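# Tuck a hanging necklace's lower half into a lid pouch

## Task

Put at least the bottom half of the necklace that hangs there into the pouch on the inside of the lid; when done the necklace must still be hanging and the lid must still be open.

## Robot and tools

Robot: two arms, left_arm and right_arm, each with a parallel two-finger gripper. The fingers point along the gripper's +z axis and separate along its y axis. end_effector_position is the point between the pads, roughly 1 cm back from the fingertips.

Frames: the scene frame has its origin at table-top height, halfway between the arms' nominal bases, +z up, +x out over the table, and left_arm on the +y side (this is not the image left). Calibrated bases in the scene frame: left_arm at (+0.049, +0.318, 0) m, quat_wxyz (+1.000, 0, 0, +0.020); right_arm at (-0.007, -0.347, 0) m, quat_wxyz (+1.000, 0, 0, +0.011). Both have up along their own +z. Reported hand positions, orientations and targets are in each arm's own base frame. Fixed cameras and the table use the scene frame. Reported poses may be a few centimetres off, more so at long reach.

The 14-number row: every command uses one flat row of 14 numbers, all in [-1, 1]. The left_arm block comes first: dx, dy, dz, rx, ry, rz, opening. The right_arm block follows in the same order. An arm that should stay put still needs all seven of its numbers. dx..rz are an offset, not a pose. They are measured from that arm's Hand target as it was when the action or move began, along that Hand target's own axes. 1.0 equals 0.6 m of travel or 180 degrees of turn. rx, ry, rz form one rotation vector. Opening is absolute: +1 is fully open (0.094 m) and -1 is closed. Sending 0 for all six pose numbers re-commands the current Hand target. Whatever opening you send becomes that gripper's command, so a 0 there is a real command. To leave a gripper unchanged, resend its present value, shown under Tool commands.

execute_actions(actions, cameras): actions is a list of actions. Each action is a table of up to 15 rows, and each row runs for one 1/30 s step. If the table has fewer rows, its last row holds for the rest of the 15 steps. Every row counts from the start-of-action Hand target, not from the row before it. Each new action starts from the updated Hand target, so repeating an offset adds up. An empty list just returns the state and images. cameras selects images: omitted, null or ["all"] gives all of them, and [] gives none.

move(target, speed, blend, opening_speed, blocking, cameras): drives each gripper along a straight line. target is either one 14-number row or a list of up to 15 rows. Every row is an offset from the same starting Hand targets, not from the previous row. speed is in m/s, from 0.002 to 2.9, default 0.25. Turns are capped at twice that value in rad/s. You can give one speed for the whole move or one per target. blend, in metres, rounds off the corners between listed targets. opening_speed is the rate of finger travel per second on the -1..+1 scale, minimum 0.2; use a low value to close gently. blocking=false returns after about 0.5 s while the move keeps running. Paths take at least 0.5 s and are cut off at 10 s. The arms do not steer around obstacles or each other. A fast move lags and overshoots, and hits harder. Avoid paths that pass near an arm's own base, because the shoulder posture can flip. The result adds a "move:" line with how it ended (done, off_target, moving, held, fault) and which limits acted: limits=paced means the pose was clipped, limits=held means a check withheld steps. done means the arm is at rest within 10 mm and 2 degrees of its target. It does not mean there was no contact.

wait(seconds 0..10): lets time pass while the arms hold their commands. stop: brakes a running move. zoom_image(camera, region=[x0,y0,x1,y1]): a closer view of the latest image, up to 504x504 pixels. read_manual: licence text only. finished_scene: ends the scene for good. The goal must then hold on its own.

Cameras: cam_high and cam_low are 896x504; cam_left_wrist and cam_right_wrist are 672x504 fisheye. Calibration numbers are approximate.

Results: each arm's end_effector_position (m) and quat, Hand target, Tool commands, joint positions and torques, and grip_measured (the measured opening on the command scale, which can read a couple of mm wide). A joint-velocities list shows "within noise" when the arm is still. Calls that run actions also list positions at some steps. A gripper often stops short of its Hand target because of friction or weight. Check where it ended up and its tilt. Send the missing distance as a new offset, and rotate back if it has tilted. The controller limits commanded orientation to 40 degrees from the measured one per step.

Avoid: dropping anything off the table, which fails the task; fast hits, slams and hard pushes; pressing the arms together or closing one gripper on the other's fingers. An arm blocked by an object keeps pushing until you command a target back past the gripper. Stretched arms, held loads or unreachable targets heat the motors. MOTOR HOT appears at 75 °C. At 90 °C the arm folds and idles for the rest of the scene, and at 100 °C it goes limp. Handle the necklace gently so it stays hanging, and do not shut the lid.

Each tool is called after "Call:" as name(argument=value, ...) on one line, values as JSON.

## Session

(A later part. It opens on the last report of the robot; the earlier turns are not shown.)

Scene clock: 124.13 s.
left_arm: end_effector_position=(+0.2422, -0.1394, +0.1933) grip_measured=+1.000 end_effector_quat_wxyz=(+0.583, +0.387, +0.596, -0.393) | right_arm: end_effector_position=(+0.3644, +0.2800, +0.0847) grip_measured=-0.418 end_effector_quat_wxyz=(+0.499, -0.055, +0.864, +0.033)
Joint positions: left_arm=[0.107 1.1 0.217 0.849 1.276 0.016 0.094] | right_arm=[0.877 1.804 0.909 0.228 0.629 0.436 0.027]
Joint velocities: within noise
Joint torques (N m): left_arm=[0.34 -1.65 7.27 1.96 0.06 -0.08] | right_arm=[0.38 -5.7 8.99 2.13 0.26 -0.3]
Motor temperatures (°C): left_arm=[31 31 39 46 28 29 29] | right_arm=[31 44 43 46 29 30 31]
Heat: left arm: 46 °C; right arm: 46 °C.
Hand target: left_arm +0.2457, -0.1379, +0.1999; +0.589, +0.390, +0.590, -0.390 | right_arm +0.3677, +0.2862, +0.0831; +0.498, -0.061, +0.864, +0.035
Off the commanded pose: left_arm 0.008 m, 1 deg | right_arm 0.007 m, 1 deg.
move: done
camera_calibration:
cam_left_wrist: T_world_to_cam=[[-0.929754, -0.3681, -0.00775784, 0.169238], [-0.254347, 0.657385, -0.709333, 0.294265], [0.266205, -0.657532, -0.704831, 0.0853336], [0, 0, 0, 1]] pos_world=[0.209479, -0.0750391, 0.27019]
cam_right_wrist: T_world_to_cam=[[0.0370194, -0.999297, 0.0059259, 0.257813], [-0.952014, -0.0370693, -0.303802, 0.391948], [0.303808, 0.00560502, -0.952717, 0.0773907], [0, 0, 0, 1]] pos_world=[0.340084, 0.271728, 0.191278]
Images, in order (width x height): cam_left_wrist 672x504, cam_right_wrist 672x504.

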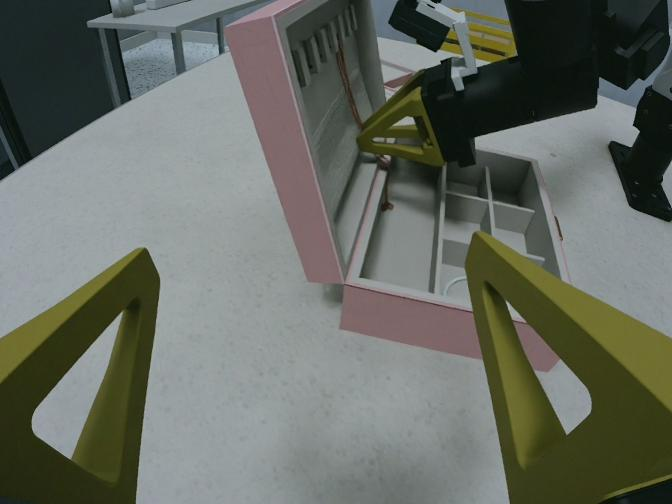

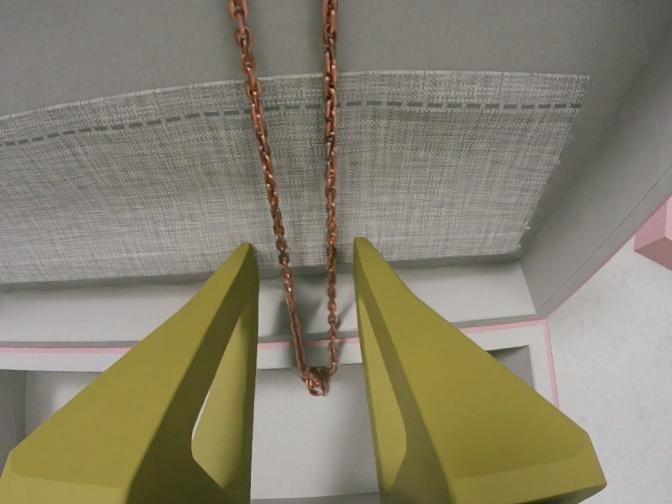

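Call:
move(target=[0,0,0,0,0,0,1, 0.0015,0.0,0.009,0,0,0,-0.5], speed=0.05, cameras=["cam_right_wrist","cam_left_wrist"])

Call:
zoom_image(camera="cam_left_wrist", region=[310, 30, 430, 220])

Scene clock: 125.00 s.
left_arm: end_effector_position=(+0.2422, -0.1394, +0.1933) grip_measured=+1.000 end_effector_quat_wxyz=(+0.583, +0.387, +0.596, -0.393) | right_arm: end_effector_position=(+0.3664, +0.2825, +0.0837) grip_measured=-0.498 end_effector_quat_wxyz=(+0.500, -0.055, +0.863, +0.035)
Joint positions: left_arm=[0.107 1.1 0.217 0.849 1.276 0.016 0.094] | right_arm=[0.877 1.817 0.915 0.241 0.628 0.434 0.024]
Joint velocities: within noise
Joint torques (N m): left_arm=[0.36 -1.54 7.24 1.91 0.03 -0.09] | right_arm=[-0.25 -5.3 9.01 2.17 0.21 -0.36]
Motor temperatures (°C): left_arm=[31 31 39 46 28 29 29] | right_arm=[31 44 43 46 29 30 31]
Heat: left arm: 46 °C; right arm: 46 °C.
Hand target: left_arm +0.2457, -0.1379, +0.1999; +0.589, +0.390, +0.590, -0.390 | right_arm +0.3719, +0.2867, +0.0796; +0.498, -0.061, +0.864, +0.035
Off the commanded pose: left_arm 0.008 m, 1 deg | right_arm 0.008 m, 1 deg.
move: done
camera_calibration:
cam_left_wrist: T_world_to_cam=[[-0.929754, -0.3681, -0.00775784, 0.169238], [-0.254347, 0.657385, -0.709333, 0.294265], [0.266205, -0.657532, -0.704831, 0.0853336], [0, 0, 0, 1]] pos_world=[0.209479, -0.0750391, 0.27019]
cam_right_wrist: T_world_to_cam=[[0.0387444, -0.999245, 0.00304309, 0.25979], [-0.950794, -0.0378023, -0.307509, 0.393588], [0.307392, 0.00902089, -0.95154, 0.073491], [0, 0, 0, 1]] pos_world=[0.341565, 0.273809, 0.190171]
Images, in order (width x height): cam_left_wrist 672x504, cam_right_wrist 672x504.

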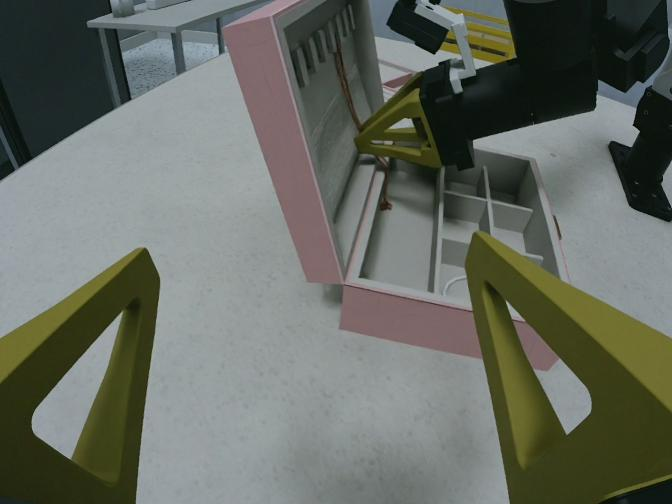

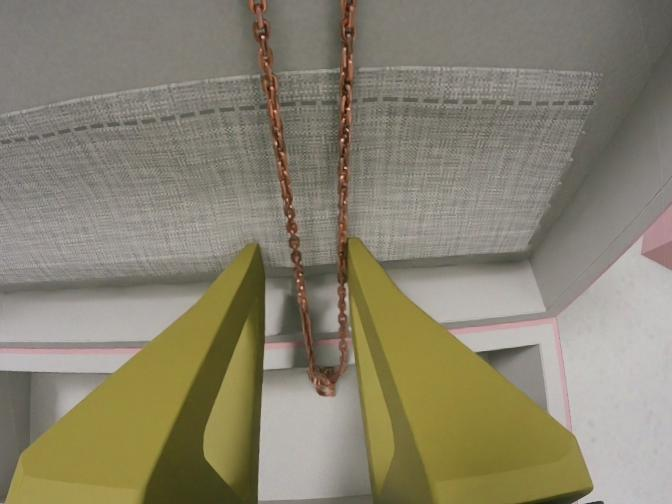

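Scaled by 2.653 from the camera's 672x504 image, which has a finer 960x720 frame.

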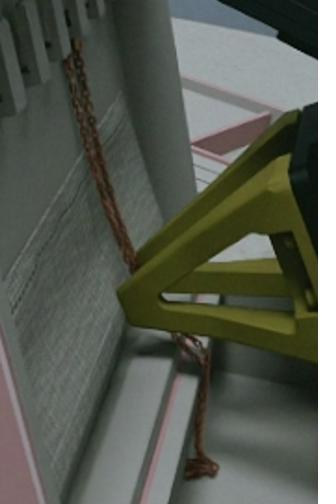

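Call:
move(target=[0,0,0,0,0,0,1, 0,-0.004,0,0,0,0,-0.9], speed=0.05, opening_speed=0.5, cameras=["cam_right_wrist","cam_left_wrist"])

Call:
zoom_image(camera="cam_right_wrist", region=[200, 160, 400, 400])

Call:
zoom_image(camera="cam_left_wrist", region=[310, 30, 430, 220])

Scene clock: 126.33 s.
left_arm: end_effector_position=(+0.2422, -0.1394, +0.1933) grip_measured=+1.000 end_effector_quat_wxyz=(+0.583, +0.387, +0.596, -0.393) | right_arm: end_effector_position=(+0.3665, +0.2846, +0.0844) grip_measured=-0.898 end_effector_quat_wxyz=(+0.501, -0.058, +0.863, +0.039)
Joint positions: left_arm=[0.107 1.1 0.217 0.849 1.276 0.016 0.094] | right_arm=[0.877 1.817 0.916 0.247 0.619 0.43 0.005]
Joint velocities: within noise
Joint torques (N m): left_arm=[0.47 -1.5 7.13 1.94 0.07 -0.04] | right_arm=[-0.64 -5.71 8.29 2.16 0.25 -0.32]
Motor temperatures (°C): left_arm=[31 31 39 46 28 29 29] | right_arm=[31 44 43 46 29 30 30]
Heat: left arm: 46 °C; right arm: 46 °C.
Hand target: left_arm +0.2457, -0.1379, +0.1999; +0.589, +0.390, +0.590, -0.390 | right_arm +0.3723, +0.2844, +0.0798; +0.498, -0.061, +0.864, +0.035
Off the commanded pose: left_arm 0.008 m, 1 deg | right_arm 0.008 m, 1 deg.
move: done
camera_calibration:
cam_left_wrist: T_world_to_cam=[[-0.929754, -0.3681, -0.00775784, 0.169238], [-0.254347, 0.657385, -0.709333, 0.294265], [0.266205, -0.657532, -0.704831, 0.0853336], [0, 0, 0, 1]] pos_world=[0.209479, -0.0750391, 0.27019]
cam_right_wrist: T_world_to_cam=[[0.0478752, -0.99885, -0.00253833, 0.25887], [-0.950256, -0.0447627, -0.308238, 0.395876], [0.30777, 0.017169, -0.951306, 0.0715743], [0, 0, 0, 1]] pos_world=[0.341762, 0.275063, 0.19077]
Images, in order (width x height): cam_left_wrist 672x504, cam_right_wrist 672x504.

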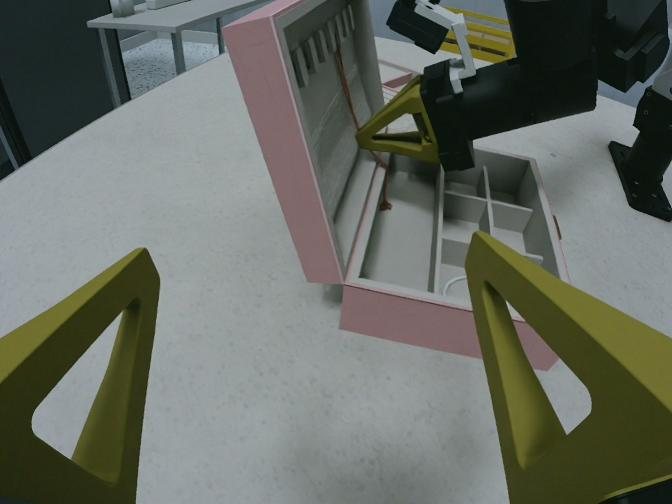

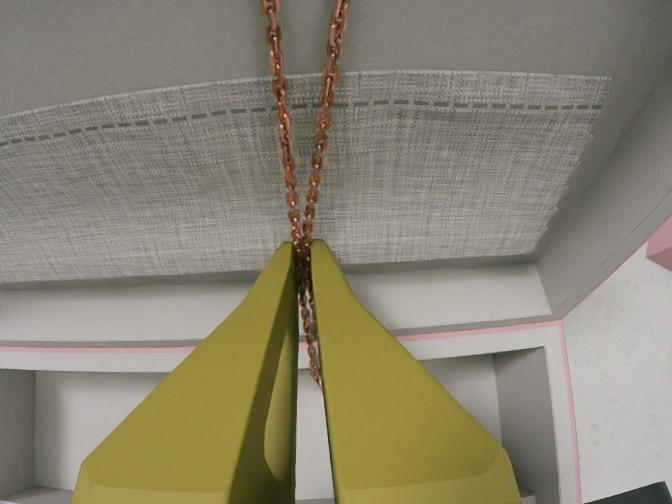

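Scaled by 2.100 from the camera's 672x504 image, which has a finer 960x720 frame.

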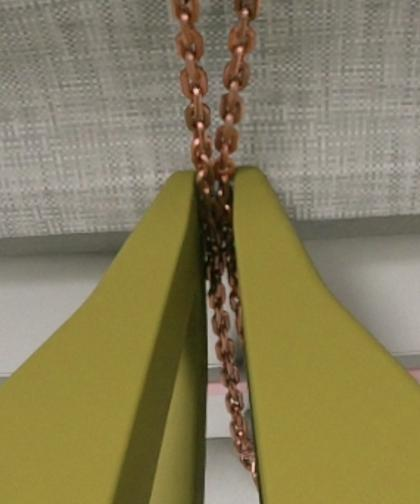

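Scaled by 2.653 from the camera's 672x504 image, which has a finer 960x720 frame.

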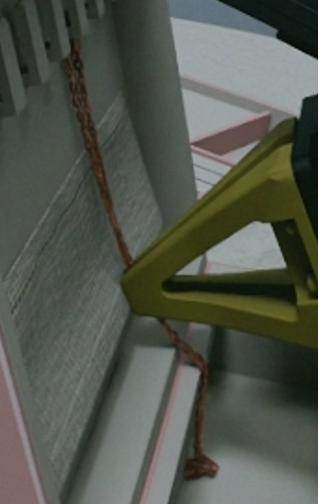

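Call:
move(target=[0,0,0,0,0,0,1, 0,0,0.002,0,0,0,-1], speed=0.05, opening_speed=0.2, cameras=["cam_right_wrist","cam_left_wrist"])

Call:
zoom_image(camera="cam_right_wrist", region=[200, 160, 400, 400])

Call:
zoom_image(camera="cam_left_wrist", region=[310, 30, 430, 220])

Scene clock: 127.27 s.
left_arm: end_effector_position=(+0.2422, -0.1394, +0.1933) grip_measured=+1.000 end_effector_quat_wxyz=(+0.583, +0.387, +0.596, -0.393) | right_arm: end_effector_position=(+0.3666, +0.2848, +0.0845) grip_measured=-0.983 end_effector_quat_wxyz=(+0.501, -0.058, +0.863, +0.040)
Joint positions: left_arm=[0.107 1.1 0.217 0.849 1.276 0.016 0.094] | right_arm=[0.877 1.817 0.916 0.248 0.618 0.429 0.001]
Joint velocities: within noise
Joint torques (N m): left_arm=[0.38 -1.44 7.15 1.9 0.05 -0.06] | right_arm=[-0.75 -5.39 8.49 2.18 0.25 -0.31]
Motor temperatures (°C): left_arm=[31 31 39 46 28 29 29] | right_arm=[31 44 43 46 29 30 30]
Heat: left arm: 46 °C; right arm: 46 °C.
Hand target: left_arm +0.2457, -0.1379, +0.1999; +0.589, +0.390, +0.590, -0.390 | right_arm +0.3733, +0.2846, +0.0792; +0.498, -0.061, +0.864, +0.035
Off the commanded pose: left_arm 0.008 m, 1 deg | right_arm 0.009 m, 1 deg.
move: done
camera_calibration:
cam_left_wrist: T_world_to_cam=[[-0.929754, -0.3681, -0.00775784, 0.169238], [-0.254347, 0.657385, -0.709333, 0.294265], [0.266205, -0.657532, -0.704831, 0.0853336], [0, 0, 0, 1]] pos_world=[0.209479, -0.0750391, 0.27019]
cam_right_wrist: T_world_to_cam=[[0.0491123, -0.99879, -0.00245721, 0.258608], [-0.950063, -0.0459569, -0.308656, 0.396351], [0.308169, 0.0174933, -0.951171, 0.0713835], [0, 0, 0, 1]] pos_world=[0.341859, 0.275261, 0.190869]
Images, in order (width x height): cam_left_wrist 672x504, cam_right_wrist 672x504.

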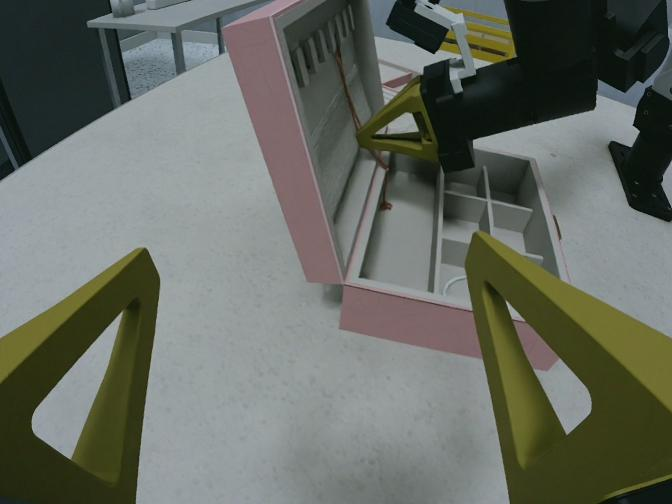

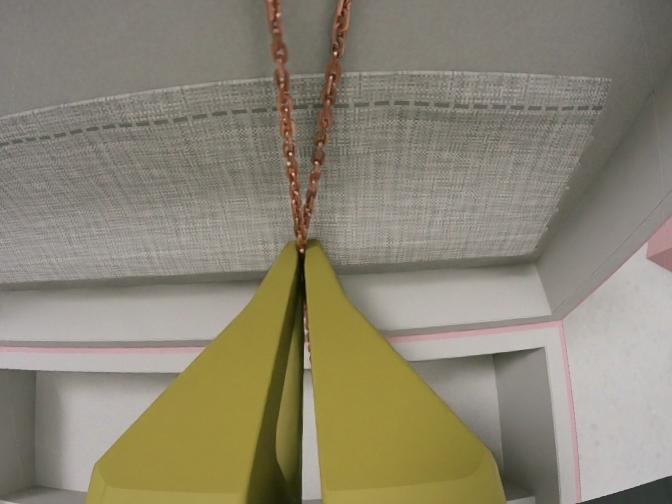

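Scaled by 2.100 from the camera's 672x504 image, which has a finer 960x720 frame.

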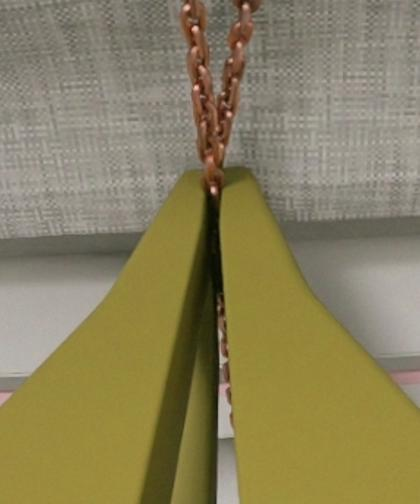

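Scaled by 2.653 from the camera's 672x504 image, which has a finer 960x720 frame.

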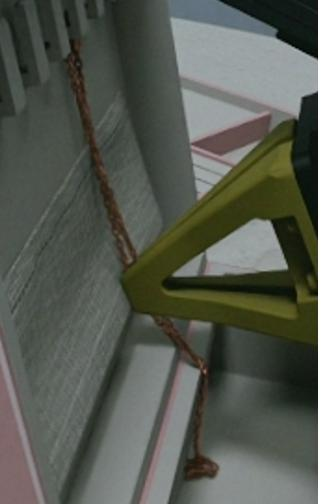

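Call:
move(target=[0,0,0,0,0,0,1, -0.012,-0.002,-0.035,0,0,0,-1], speed=0.05, cameras=["cam_right_wrist","cam_left_wrist"])

Call:
zoom_image(camera="cam_left_wrist", region=[310, 30, 430, 220])

Scene clock: 128.87 s.
left_arm: end_effector_position=(+0.2422, -0.1394, +0.1933) grip_measured=+1.000 end_effector_quat_wxyz=(+0.583, +0.387, +0.596, -0.393) | right_arm: end_effector_position=(+0.3614, +0.2825, +0.0860) grip_measured=-0.984 end_effector_quat_wxyz=(+0.494, -0.065, +0.867, +0.032)
Joint positions: left_arm=[0.107 1.1 0.217 0.849 1.276 0.016 0.094] | right_arm=[0.883 1.796 0.916 0.202 0.62 0.429 0.001]
Joint velocities: within noise
Joint torques (N m): left_arm=[0.35 -1.68 7.05 1.9 0.07 -0.09] | right_arm=[0.69 -9.58 6.93 1.89 0.44 -0.13]
Motor temperatures (°C): left_arm=[31 31 39 46 28 29 29] | right_arm=[31 44 43 46 29 30 31]
Heat: left arm: 46 °C; right arm: 46 °C.
Hand target: left_arm +0.2457, -0.1379, +0.1999; +0.589, +0.390, +0.590, -0.390 | right_arm +0.3591, +0.2813, +0.0958; +0.498, -0.061, +0.864, +0.035
Off the commanded pose: left_arm 0.008 m, 1 deg | right_arm 0.010 m, 1 deg.
move: done
camera_calibration:
cam_left_wrist: T_world_to_cam=[[-0.929754, -0.3681, -0.00775784, 0.169238], [-0.254347, 0.657385, -0.709333, 0.294265], [0.266205, -0.657532, -0.704831, 0.0853336], [0, 0, 0, 1]] pos_world=[0.209479, -0.0750391, 0.27019]
cam_right_wrist: T_world_to_cam=[[0.0538568, -0.998406, 0.0168545, 0.253039], [-0.954382, -0.0564317, -0.293207, 0.394974], [0.29369, -0.000294489, -0.955901, 0.0851067], [0, 0, 0, 1]] pos_world=[0.338333, 0.27495, 0.192898]
Images, in order (width x height): cam_left_wrist 672x504, cam_right_wrist 672x504.

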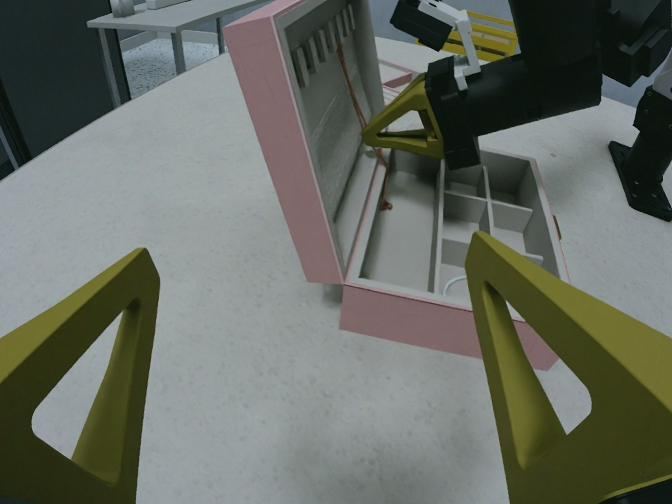

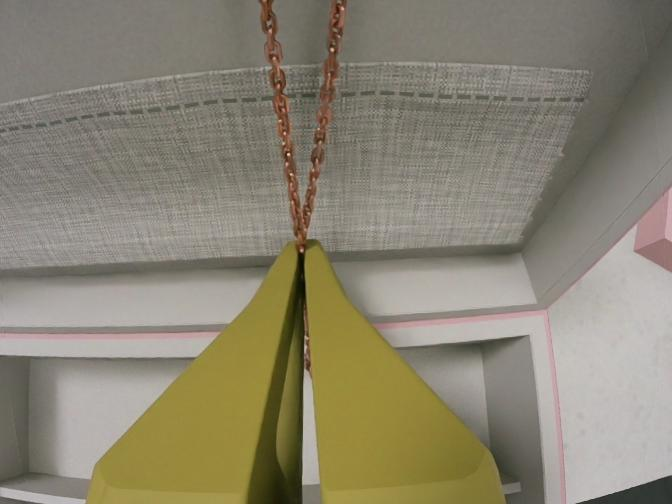

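Scaled by 2.653 from the camera's 672x504 image, which has a finer 960x720 frame.

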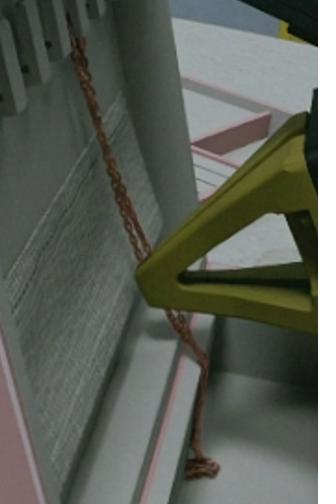

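Call:
move(target=[0,0,0,0,0,0,1, -0.0539,-0.0053,-0.045,0,0,0,-1], speed=0.06, cameras=["cam_right_wrist","cam_left_wrist"])

Call:
zoom_image(camera="cam_left_wrist", region=[310, 30, 430, 220])

Scene clock: 130.47 s.
left_arm: end_effector_position=(+0.2422, -0.1394, +0.1933) grip_measured=+1.000 end_effector_quat_wxyz=(+0.583, +0.387, +0.596, -0.393) | right_arm: end_effector_position=(+0.3518, +0.2748, +0.1210) grip_measured=-0.984 end_effector_quat_wxyz=(+0.488, -0.071, +0.870, +0.025)
Joint positions: left_arm=[0.107 1.1 0.217 0.849 1.276 0.016 0.094] | right_arm=[0.89 1.679 0.955 0.023 0.625 0.429 0.001]
Joint velocities: within noise
Joint torques (N m): left_arm=[0.44 -1.74 7.1 1.96 0.08 -0.11] | right_arm=[0.7 -8.72 9.42 1.9 0.45 -0.08]
Motor temperatures (°C): left_arm=[31 31 39 46 28 29 29] | right_arm=[31 44 43 46 29 30 31]
Heat: left arm: 46 °C; right arm: 46 °C.
Hand target: left_arm +0.2457, -0.1379, +0.1999; +0.589, +0.390, +0.590, -0.390 | right_arm +0.3524, +0.2771, +0.1373; +0.498, -0.061, +0.864, +0.035
Off the commanded pose: left_arm 0.008 m, 1 deg | right_arm 0.016 m, 2 deg.
move: off_target (right_arm)
camera_calibration:
cam_left_wrist: T_world_to_cam=[[-0.929754, -0.3681, -0.00775784, 0.169238], [-0.254347, 0.657385, -0.709333, 0.294265], [0.266205, -0.657532, -0.704831, 0.0853336], [0, 0, 0, 1]] pos_world=[0.209479, -0.0750391, 0.27019]
cam_right_wrist: T_world_to_cam=[[0.0575951, -0.997701, 0.0357062, 0.241466], [-0.957513, -0.0653279, -0.280894, 0.397662], [0.282581, -0.018011, -0.959074, 0.130477], [0, 0, 0, 1]] pos_world=[0.329989, 0.269239, 0.228216]
Images, in order (width x height): cam_left_wrist 672x504, cam_right_wrist 672x504.

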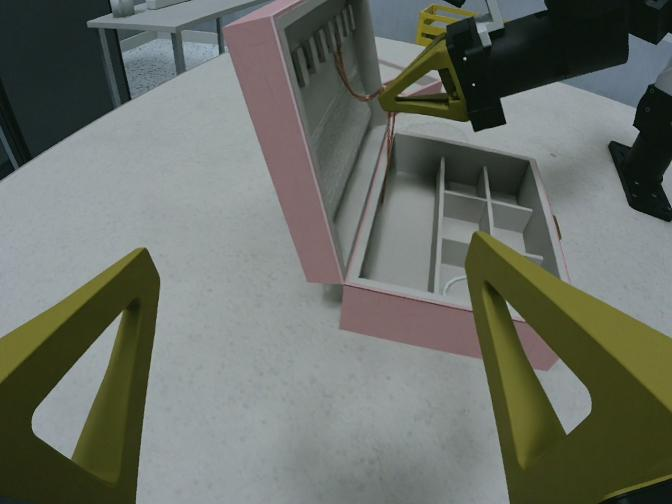

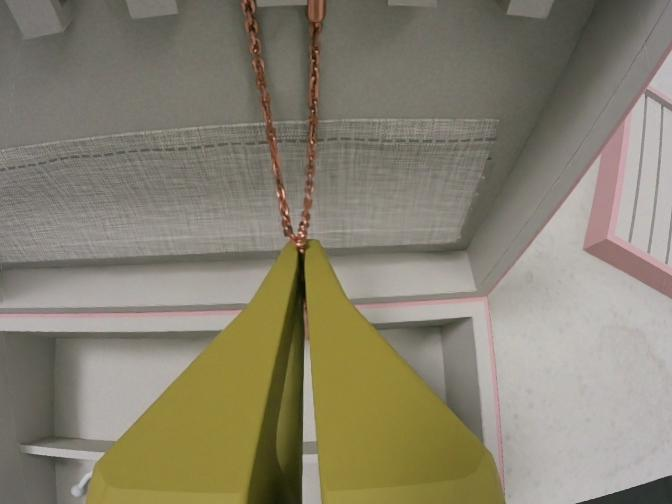

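Scaled by 2.653 from the camera's 672x504 image, which has a finer 960x720 frame.

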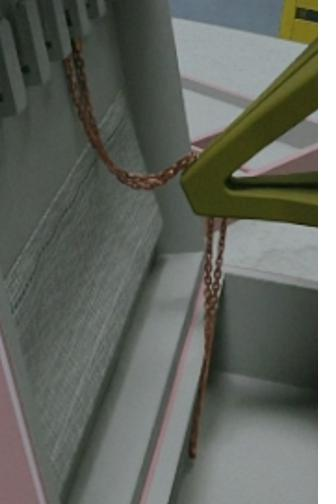

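Call:
move(target=[0,0,0,0,0,0,1, -0.0813,-0.0025,-0.0646,-0.1057,0,-0.0612,-1], speed=0.08, cameras=["cam_right_wrist","cam_left_wrist"])

Call:
zoom_image(camera="cam_left_wrist", region=[300, 0, 480, 240])

Scene clock: 137.57 s.
left_arm: end_effector_position=(+0.2422, -0.1394, +0.1933) grip_measured=+1.000 end_effector_quat_wxyz=(+0.583, +0.387, +0.596, -0.393) | right_arm: end_effector_position=(+0.3425, +0.2734, +0.1805) grip_measured=-0.984 end_effector_quat_wxyz=(+0.470, -0.222, +0.846, +0.121)
Joint positions: left_arm=[0.107 1.1 0.217 0.849 1.276 0.016 0.094] | right_arm=[0.755 1.453 0.955 -0.072 0.208 0.128 0.001]
Joint velocities: within noise
Joint torques (N m): left_arm=[0.31 -1.72 7.24 1.94 0.07 -0.1] | right_arm=[-0.03 -7.32 10.74 2.16 0.09 -0.32]
Motor temperatures (°C): left_arm=[31 31 39 46 28 29 29] | right_arm=[31 45 44 46 29 30 31]
Heat: left arm: 46 °C; right arm: 46 °C.
Hand target: left_arm +0.2457, -0.1379, +0.1999; +0.589, +0.390, +0.590, -0.390 | right_arm +0.3436, +0.2743, +0.1989; +0.483, -0.224, +0.837, +0.129
Off the commanded pose: left_arm 0.008 m, 1 deg | right_arm 0.018 m, 2 deg.
move: off_target (right_arm)
camera_calibration:
cam_left_wrist: T_world_to_cam=[[-0.929754, -0.3681, -0.00775784, 0.169238], [-0.254347, 0.657385, -0.709333, 0.294265], [0.266205, -0.657532, -0.704831, 0.0853336], [0, 0, 0, 1]] pos_world=[0.209479, -0.0750391, 0.27019]
cam_right_wrist: T_world_to_cam=[[0.407754, -0.912985, 0.0139573, 0.0993816], [-0.876822, -0.395777, -0.273026, 0.466678], [0.254792, 0.0990893, -0.961906, 0.168219], [0, 0, 0, 1]] pos_world=[0.32581, 0.258766, 0.287838]
Images, in order (width x height): cam_left_wrist 672x504, cam_right_wrist 672x504.

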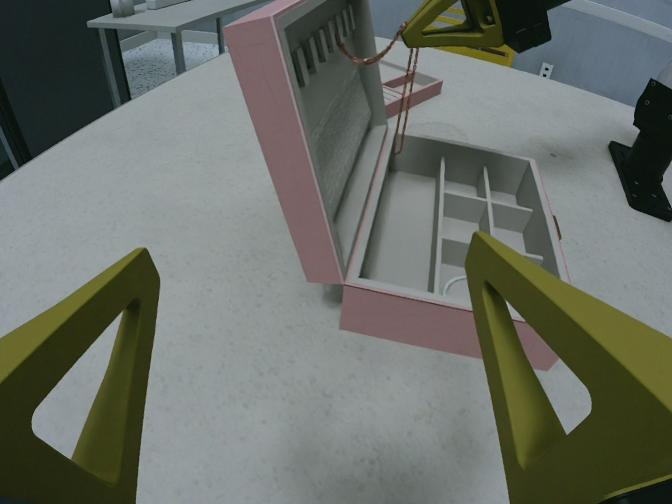

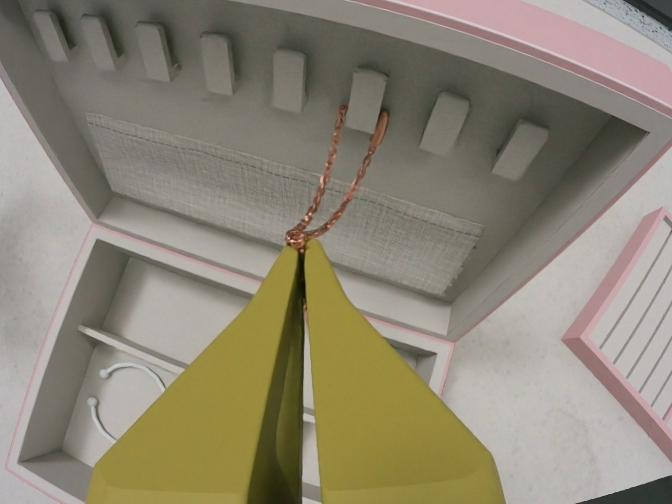

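Scaled by 2.100 from the camera's 672x504 image, which has a finer 960x720 frame.

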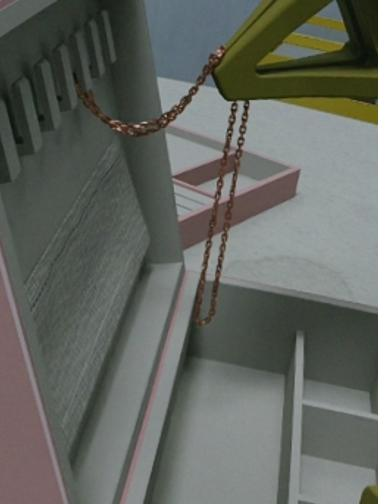

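Call:
move(target=[0,0,0,0,0,0,1, 0.0116,0,0.0067,-0.1251,0,-0.0724,-1], speed=0.1, cameras=["cam_right_wrist","cam_left_wrist"])

Call:
zoom_image(camera="cam_left_wrist", region=[300, 0, 480, 240])

Scene clock: 145.80 s.
left_arm: end_effector_position=(+0.2422, -0.1394, +0.1933) grip_measured=+1.000 end_effector_quat_wxyz=(+0.583, +0.387, +0.596, -0.393) | right_arm: end_effector_position=(+0.3405, +0.2726, +0.1901) grip_measured=-0.984 end_effector_quat_wxyz=(+0.444, -0.401, +0.766, +0.234)
Joint positions: left_arm=[0.107 1.1 0.217 0.849 1.276 0.016 0.094] | right_arm=[0.53 1.453 0.97 -0.08 -0.376 -0.225 0.001]
Joint velocities: within noise
Joint torques (N m): left_arm=[0.43 -1.44 7.27 1.94 0.06 -0.09] | right_arm=[0.01 -4.12 10.51 2.15 -0.13 -0.33]
Motor temperatures (°C): left_arm=[31 31 39 46 28 29 29] | right_arm=[31 45 45 46 29 30 31]
Heat: left arm: 46 °C; right arm: 46 °C.
Hand target: left_arm +0.2457, -0.1379, +0.1999; +0.589, +0.390, +0.590, -0.390 | right_arm +0.3436, +0.2744, +0.1909; +0.441, -0.407, +0.765, +0.234
Off the commanded pose: left_arm 0.008 m, 1 deg | right_arm 0.004 m, 1 deg.
move: done
camera_calibration:
cam_left_wrist: T_world_to_cam=[[-0.929754, -0.3681, -0.00775784, 0.169238], [-0.254347, 0.657385, -0.709333, 0.294265], [0.266205, -0.657532, -0.704831, 0.0853336], [0, 0, 0, 1]] pos_world=[0.209479, -0.0750391, 0.27019]
cam_right_wrist: T_world_to_cam=[[0.766735, -0.641944, 0.00498995, -0.0951092], [-0.609591, -0.730485, -0.30788, 0.474034], [0.201287, 0.233021, -0.951412, 0.157712], [0, 0, 0, 1]] pos_world=[0.330145, 0.248469, 0.29647]
Images, in order (width x height): cam_left_wrist 672x504, cam_right_wrist 672x504.

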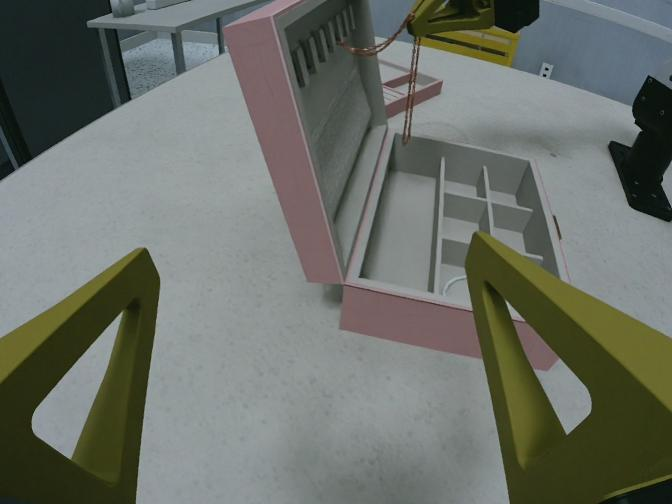

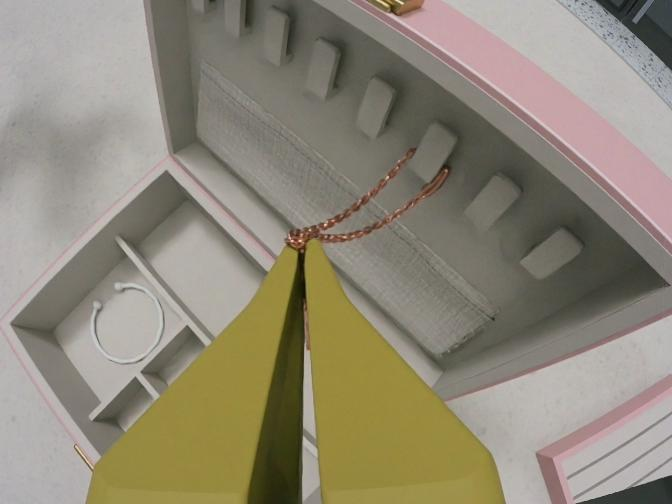

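Scaled by 2.100 from the camera's 672x504 image, which has a finer 960x720 frame.

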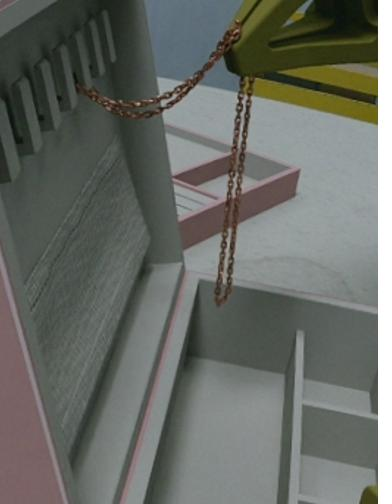

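Call:
wait(seconds=0.1)

Scene clock: 147.03 s.
left_arm: end_effector_position=(+0.2422, -0.1394, +0.1933) grip_measured=+1.000 end_effector_quat_wxyz=(+0.583, +0.387, +0.596, -0.393) | right_arm: end_effector_position=(+0.3404, +0.2727, +0.1902) grip_measured=-0.984 end_effector_quat_wxyz=(+0.444, -0.401, +0.766, +0.234)
Joint positions: left_arm=[0.107 1.1 0.217 0.849 1.276 0.016 0.094] | right_arm=[0.53 1.453 0.97 -0.08 -0.377 -0.226 0.001]
Joint velocities: within noise
Joint torques (N m): left_arm=[0.47 -1.7 7.21 1.94 0.06 -0.08] | right_arm=[-0.01 -4.15 10.54 2.13 -0.14 -0.33]
Motor temperatures (°C): left_arm=[31 31 39 46 28 29 29] | right_arm=[31 45 45 46 29 30 31]
Heat: left arm: 46 °C; right arm: 46 °C.
Hand target: left_arm +0.2457, -0.1379, +0.1999; +0.589, +0.390, +0.590, -0.390 | right_arm +0.3436, +0.2744, +0.1909; +0.441, -0.407, +0.765, +0.234
Tool commands: left_gripper/opening=+1.0 right_gripper/opening=-1.0
Off the commanded pose: left_arm 0.008 m, 1 deg | right_arm 0.004 m, 1 deg.
wait: 0.10 s; at rest from the start
camera_calibration:
cam_left_wrist: T_world_to_cam=[[-0.929754, -0.3681, -0.00775784, 0.169238], [-0.254347, 0.657385, -0.709333, 0.294265], [0.266205, -0.657532, -0.704831, 0.0853336], [0, 0, 0, 1]] pos_world=[0.209479, -0.0750391, 0.27019]
cam_right_wrist: T_world_to_cam=[[0.767392, -0.641156, 0.00531242, -0.0954779], [-0.608731, -0.731135, -0.30804, 0.474], [0.201385, 0.233153, -0.951359, 0.157723], [0, 0, 0, 1]] pos_world=[0.330044, 0.248568, 0.296569]

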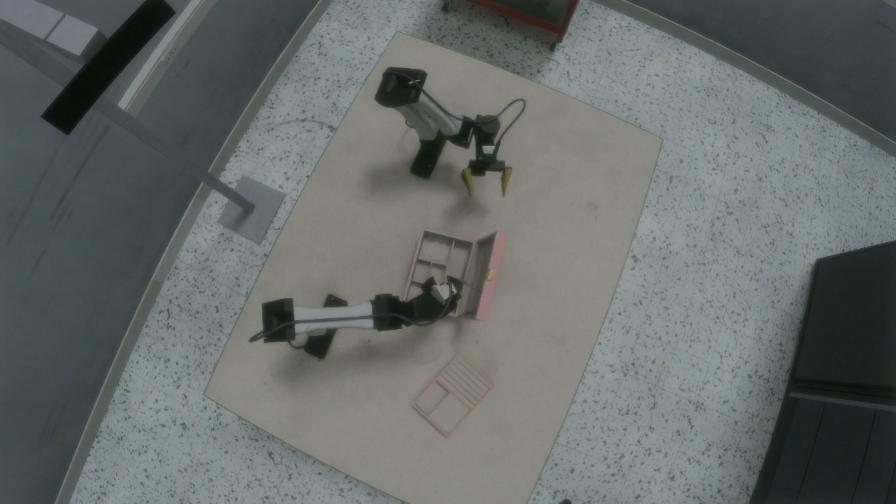

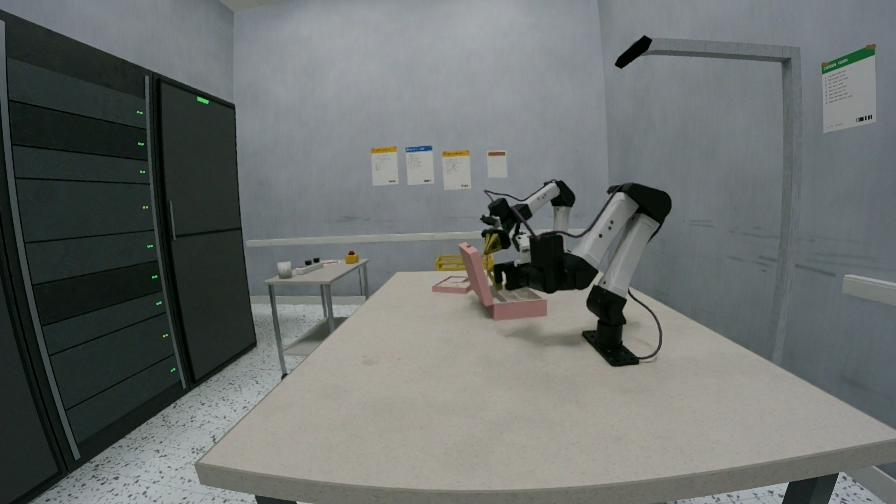

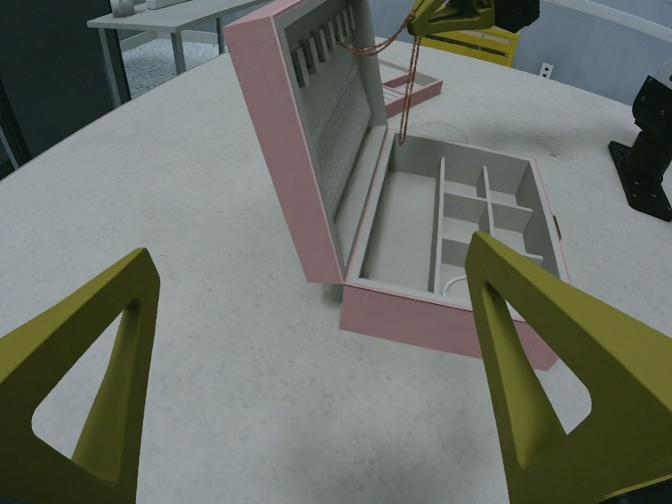

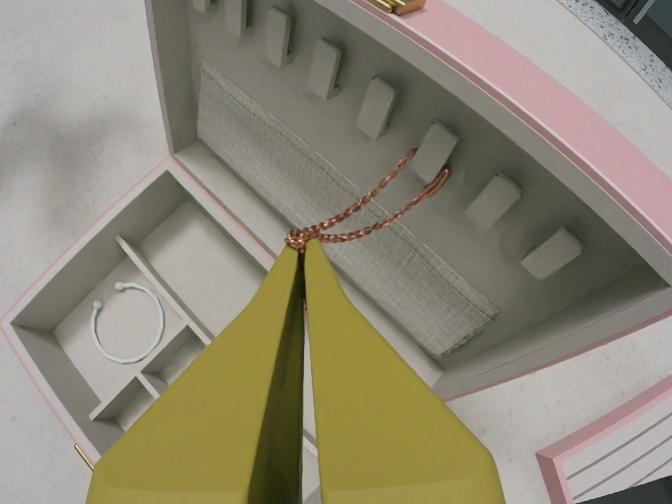

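Call:
move(target=[0.0665, -0.1352, 0.2415, 0, 0, 0, -0.04, 0, 0, 0, 0, 0, 0, -1], speed=0.15, cameras=["cam_left_wrist", "cam_right_wrist"])

Scene clock: 152.73 s.
left_arm: end_effector_position=(+0.2239, -0.2974, +0.1488) grip_measured=-0.038 end_effector_quat_wxyz=(+0.577, +0.396, +0.601, -0.385) | right_arm: end_effector_position=(+0.3402, +0.2728, +0.1901) grip_measured=-0.984 end_effector_quat_wxyz=(+0.444, -0.402, +0.766, +0.234)
Joint positions: left_arm=[-0.726 1.537 0.243 1.254 0.445 0.011 0.045] | right_arm=[0.53 1.453 0.97 -0.081 -0.377 -0.226 0.001]
Joint velocities: within noise
Joint torques (N m): left_arm=[-0.75 -4.37 6.5 2.42 -0.13 -0.12] | right_arm=[-0.01 -4.18 10.51 2.14 -0.14 -0.32]
Motor temperatures (°C): left_arm=[31 31 39 46 28 29 29] | right_arm=[31 44 46 46 29 30 31]
Heat: left arm: 46 °C; right arm: 46 °C.
Hand target: left_arm +0.2276, -0.3029, +0.1600; +0.589, +0.390, +0.590, -0.390 | right_arm +0.3436, +0.2744, +0.1909; +0.441, -0.407, +0.765, +0.234
Off the commanded pose: left_arm 0.013 m, 2 deg | right_arm 0.004 m, 1 deg.
move: off_target (left_arm)
camera_calibration:
cam_left_wrist: T_world_to_cam=[[-0.930459, -0.365956, -0.0179445, 0.0959569], [-0.253309, 0.677891, -0.690144, 0.365], [0.264727, -0.637605, -0.72345, -0.0360179], [0, 0, 0, 1]] pos_world=[0.191277, -0.235279, 0.227568]
cam_right_wrist: T_world_to_cam=[[0.767894, -0.640556, 0.00516017, -0.0956088], [-0.608235, -0.731627, -0.307851, 0.473916], [0.200971, 0.233259, -0.95142, 0.157849], [0, 0, 0, 1]] pos_world=[0.329947, 0.248667, 0.29657]
Images, in order (width x height): cam_left_wrist 672x504, cam_right_wrist 672x504.

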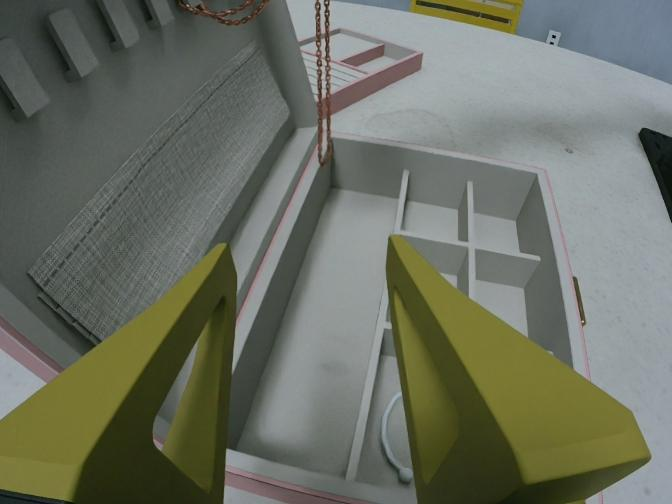

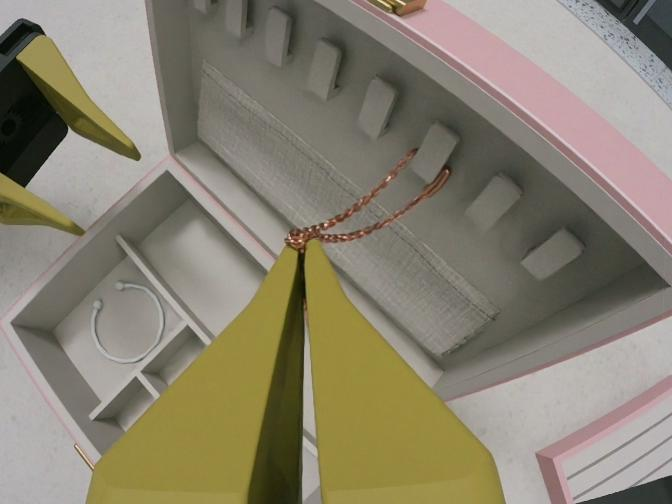

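Call:
move(target=[-0.058, -0.0083, 0, 0, -0.009, 0, -0.04, 0, 0, 0, 0, 0, 0, -1], speed=0.1, cameras=["cam_left_wrist"])

Scene clock: 154.87 s.
left_arm: end_effector_position=(+0.2217, -0.3015, +0.1791) grip_measured=-0.038 end_effector_quat_wxyz=(+0.586, +0.390, +0.593, -0.390) | right_arm: end_effector_position=(+0.3402, +0.2728, +0.1901) grip_measured=-0.984 end_effector_quat_wxyz=(+0.444, -0.402, +0.766, +0.234)
Joint positions: left_arm=[-0.747 1.392 0.288 1.094 0.423 -0.002 0.045] | right_arm=[0.53 1.453 0.97 -0.081 -0.377 -0.226 0.001]
Joint velocities: within noise
Joint torques (N m): left_arm=[-0.83 -6.5 7.08 2.16 -0.14 -0.11] | right_arm=[-0.01 -4.14 10.51 2.13 -0.14 -0.32]
Motor temperatures (°C): left_arm=[31 31 39 47 28 29 29] | right_arm=[31 43 46 47 29 30 31]
Heat: left arm: 47 °C; right arm: 47 °C.
Hand target: left_arm +0.2230, -0.3049, +0.1949; +0.598, +0.385, +0.581, -0.396 | right_arm +0.3436, +0.2744, +0.1909; +0.441, -0.407, +0.765, +0.234
Off the commanded pose: left_arm 0.016 m, 2 deg | right_arm 0.004 m, 1 deg.
move: off_target (left_arm)
camera_calibration:
cam_left_wrist: T_world_to_cam=[[-0.930014, -0.367032, -0.0190052, 0.0928782], [-0.246021, 0.660136, -0.709715, 0.384667], [0.273034, -0.655369, -0.704233, -0.0266837], [0, 0, 0, 1]] pos_world=[0.1883, -0.237331, 0.255978]
Images, in order (width x height): cam_left_wrist 672x504.

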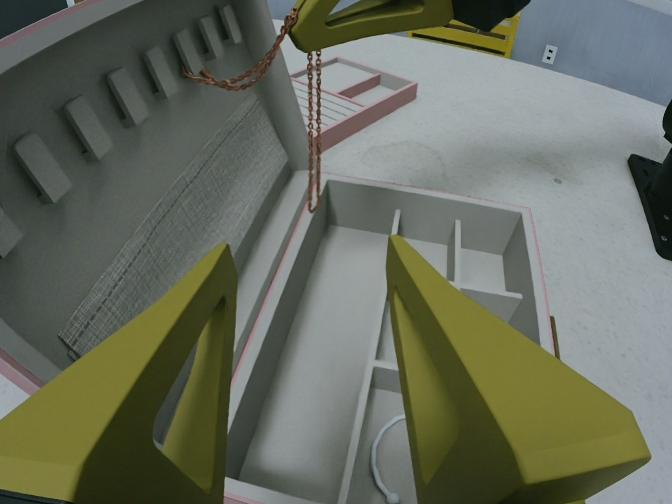

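Call:
move(target=[0.0257, 0, 0.1167, 0, 0, 0, -0.04, 0, 0, 0, 0, 0, 0, -1], speed=0.1, cameras=["cam_left_wrist", "cam_right_wrist"])

Scene clock: 157.63 s.
left_arm: end_effector_position=(+0.2478, -0.3641, +0.1698) grip_measured=-0.038 end_effector_quat_wxyz=(+0.585, +0.391, +0.593, -0.391) | right_arm: end_effector_position=(+0.3402, +0.2728, +0.1901) grip_measured=-0.984 end_effector_quat_wxyz=(+0.444, -0.402, +0.766, +0.234)
Joint positions: left_arm=[-0.849 1.688 0.51 1.168 0.322 -0.002 0.045] | right_arm=[0.53 1.453 0.97 -0.081 -0.377 -0.226 0.001]
Joint velocities: within noise
Joint torques (N m): left_arm=[-0.85 -6.52 7.13 2.46 -0.08 -0.1] | right_arm=[0.01 -4.15 10.52 2.13 -0.14 -0.32]
Motor temperatures (°C): left_arm=[31 31 39 47 28 29 29] | right_arm=[31 43 46 47 29 30 31]
Heat: left arm: 47 °C; right arm: 47 °C.
Hand target: left_arm +0.2506, -0.3697, +0.1814; +0.598, +0.385, +0.581, -0.396 | right_arm +0.3436, +0.2744, +0.1909; +0.441, -0.407, +0.765, +0.234
Off the commanded pose: left_arm 0.013 m, 2 deg | right_arm 0.004 m, 1 deg.
move: off_target (left_arm)
camera_calibration:
cam_left_wrist: T_world_to_cam=[[-0.930593, -0.365543, -0.0193557, 0.0946195], [-0.244938, 0.66111, -0.709182, 0.425805], [0.272033, -0.655219, -0.70476, -0.0810593], [0, 0, 0, 1]] pos_world=[0.214399, -0.300028, 0.246677]
cam_right_wrist: T_world_to_cam=[[0.767894, -0.640556, 0.00516017, -0.0956088], [-0.608235, -0.731627, -0.307851, 0.473916], [0.200971, 0.233259, -0.95142, 0.157849], [0, 0, 0, 1]] pos_world=[0.329947, 0.248667, 0.29657]
Images, in order (width x height): cam_left_wrist 672x504, cam_right_wrist 672x504.

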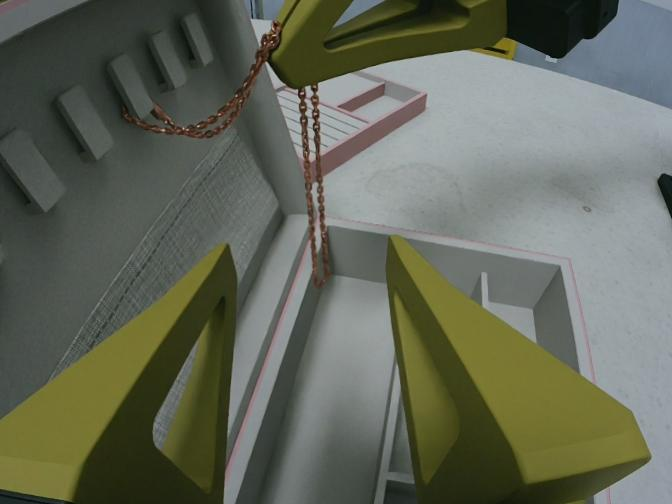

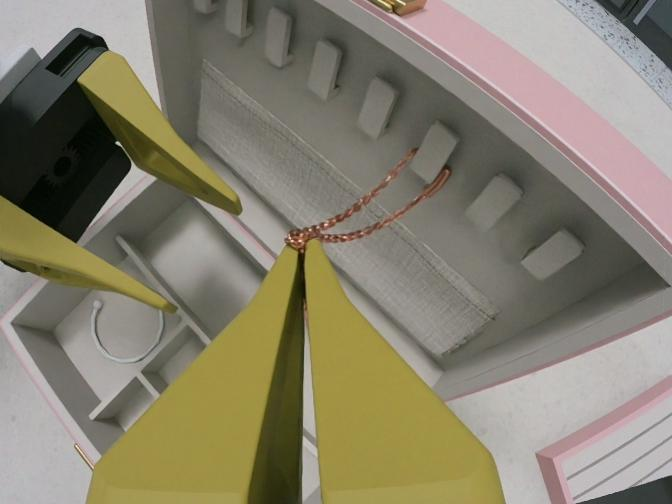

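Call:
move(target=[0.0072, 0, 0.075, 0, 0, 0, -0.25, 0, 0, 0, 0, 0, 0, -1], speed=0.08, cameras=["cam_left_wrist", "cam_right_wrist"])

Scene clock: 159.57 s.
left_arm: end_effector_position=(+0.2661, -0.4056, +0.1730) grip_measured=-0.248 end_effector_quat_wxyz=(+0.594, +0.389, +0.585, -0.393) | right_arm: end_effector_position=(+0.3402, +0.2728, +0.1901) grip_measured=-0.984 end_effector_quat_wxyz=(+0.444, -0.402, +0.766, +0.234)
Joint positions: left_arm=[-0.893 1.833 0.684 1.163 0.279 -0.002 0.035] | right_arm=[0.53 1.453 0.97 -0.081 -0.377 -0.227 0.001]
Joint velocities: within noise
Joint torques (N m): left_arm=[-0.77 -7.97 6.91 2.19 -0.07 -0.1] | right_arm=[-0.01 -4.16 10.5 2.13 -0.14 -0.32]
Motor temperatures (°C): left_arm=[31 32 39 47 28 29 29] | right_arm=[31 43 47 47 29 30 31]
Heat: left arm: 47 °C; right arm: 47 °C.
Hand target: left_arm +0.2682, -0.4112, +0.1783; +0.598, +0.385, +0.581, -0.396 | right_arm +0.3436, +0.2744, +0.1909; +0.441, -0.407, +0.765, +0.234
Off the commanded pose: left_arm 0.008 m, 1 deg | right_arm 0.004 m, 1 deg.
move: done
camera_calibration:
cam_left_wrist: T_world_to_cam=[[-0.930083, -0.366338, -0.0272429, 0.0975223], [-0.233754, 0.647416, -0.725404, 0.454244], [0.28338, -0.668318, -0.687784, -0.122259], [0, 0, 0, 1]] pos_world=[0.231531, -0.340067, 0.248079]
cam_right_wrist: T_world_to_cam=[[0.768035, -0.640385, 0.00545445, -0.0957842], [-0.607993, -0.731808, -0.307899, 0.473895], [0.201165, 0.233161, -0.951404, 0.157804], [0, 0, 0, 1]] pos_world=[0.329946, 0.248668, 0.29657]
Images, in order (width x height): cam_left_wrist 672x504, cam_right_wrist 672x504.

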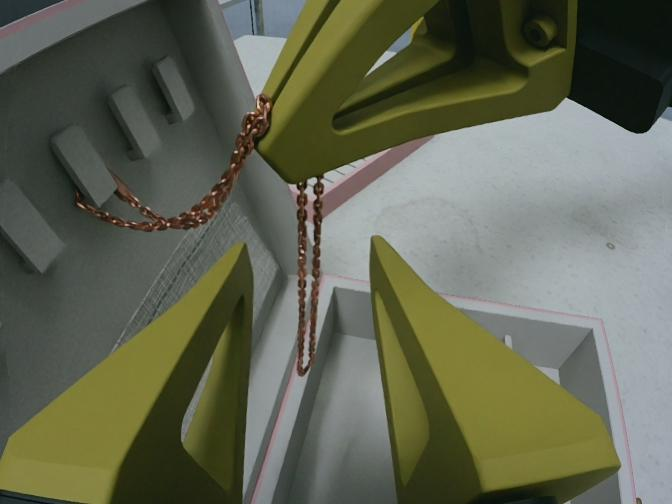

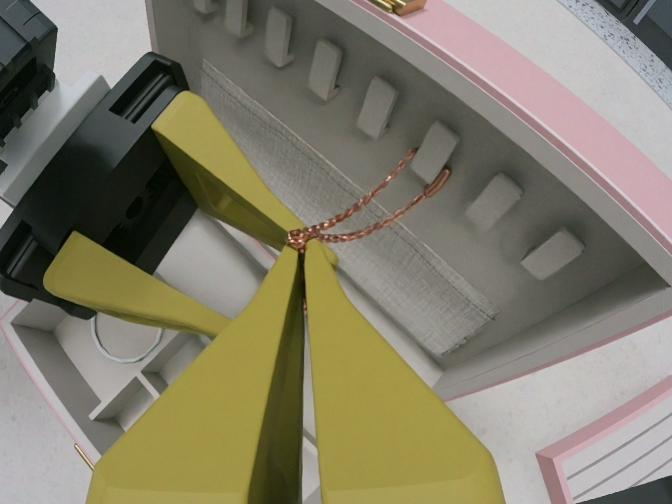

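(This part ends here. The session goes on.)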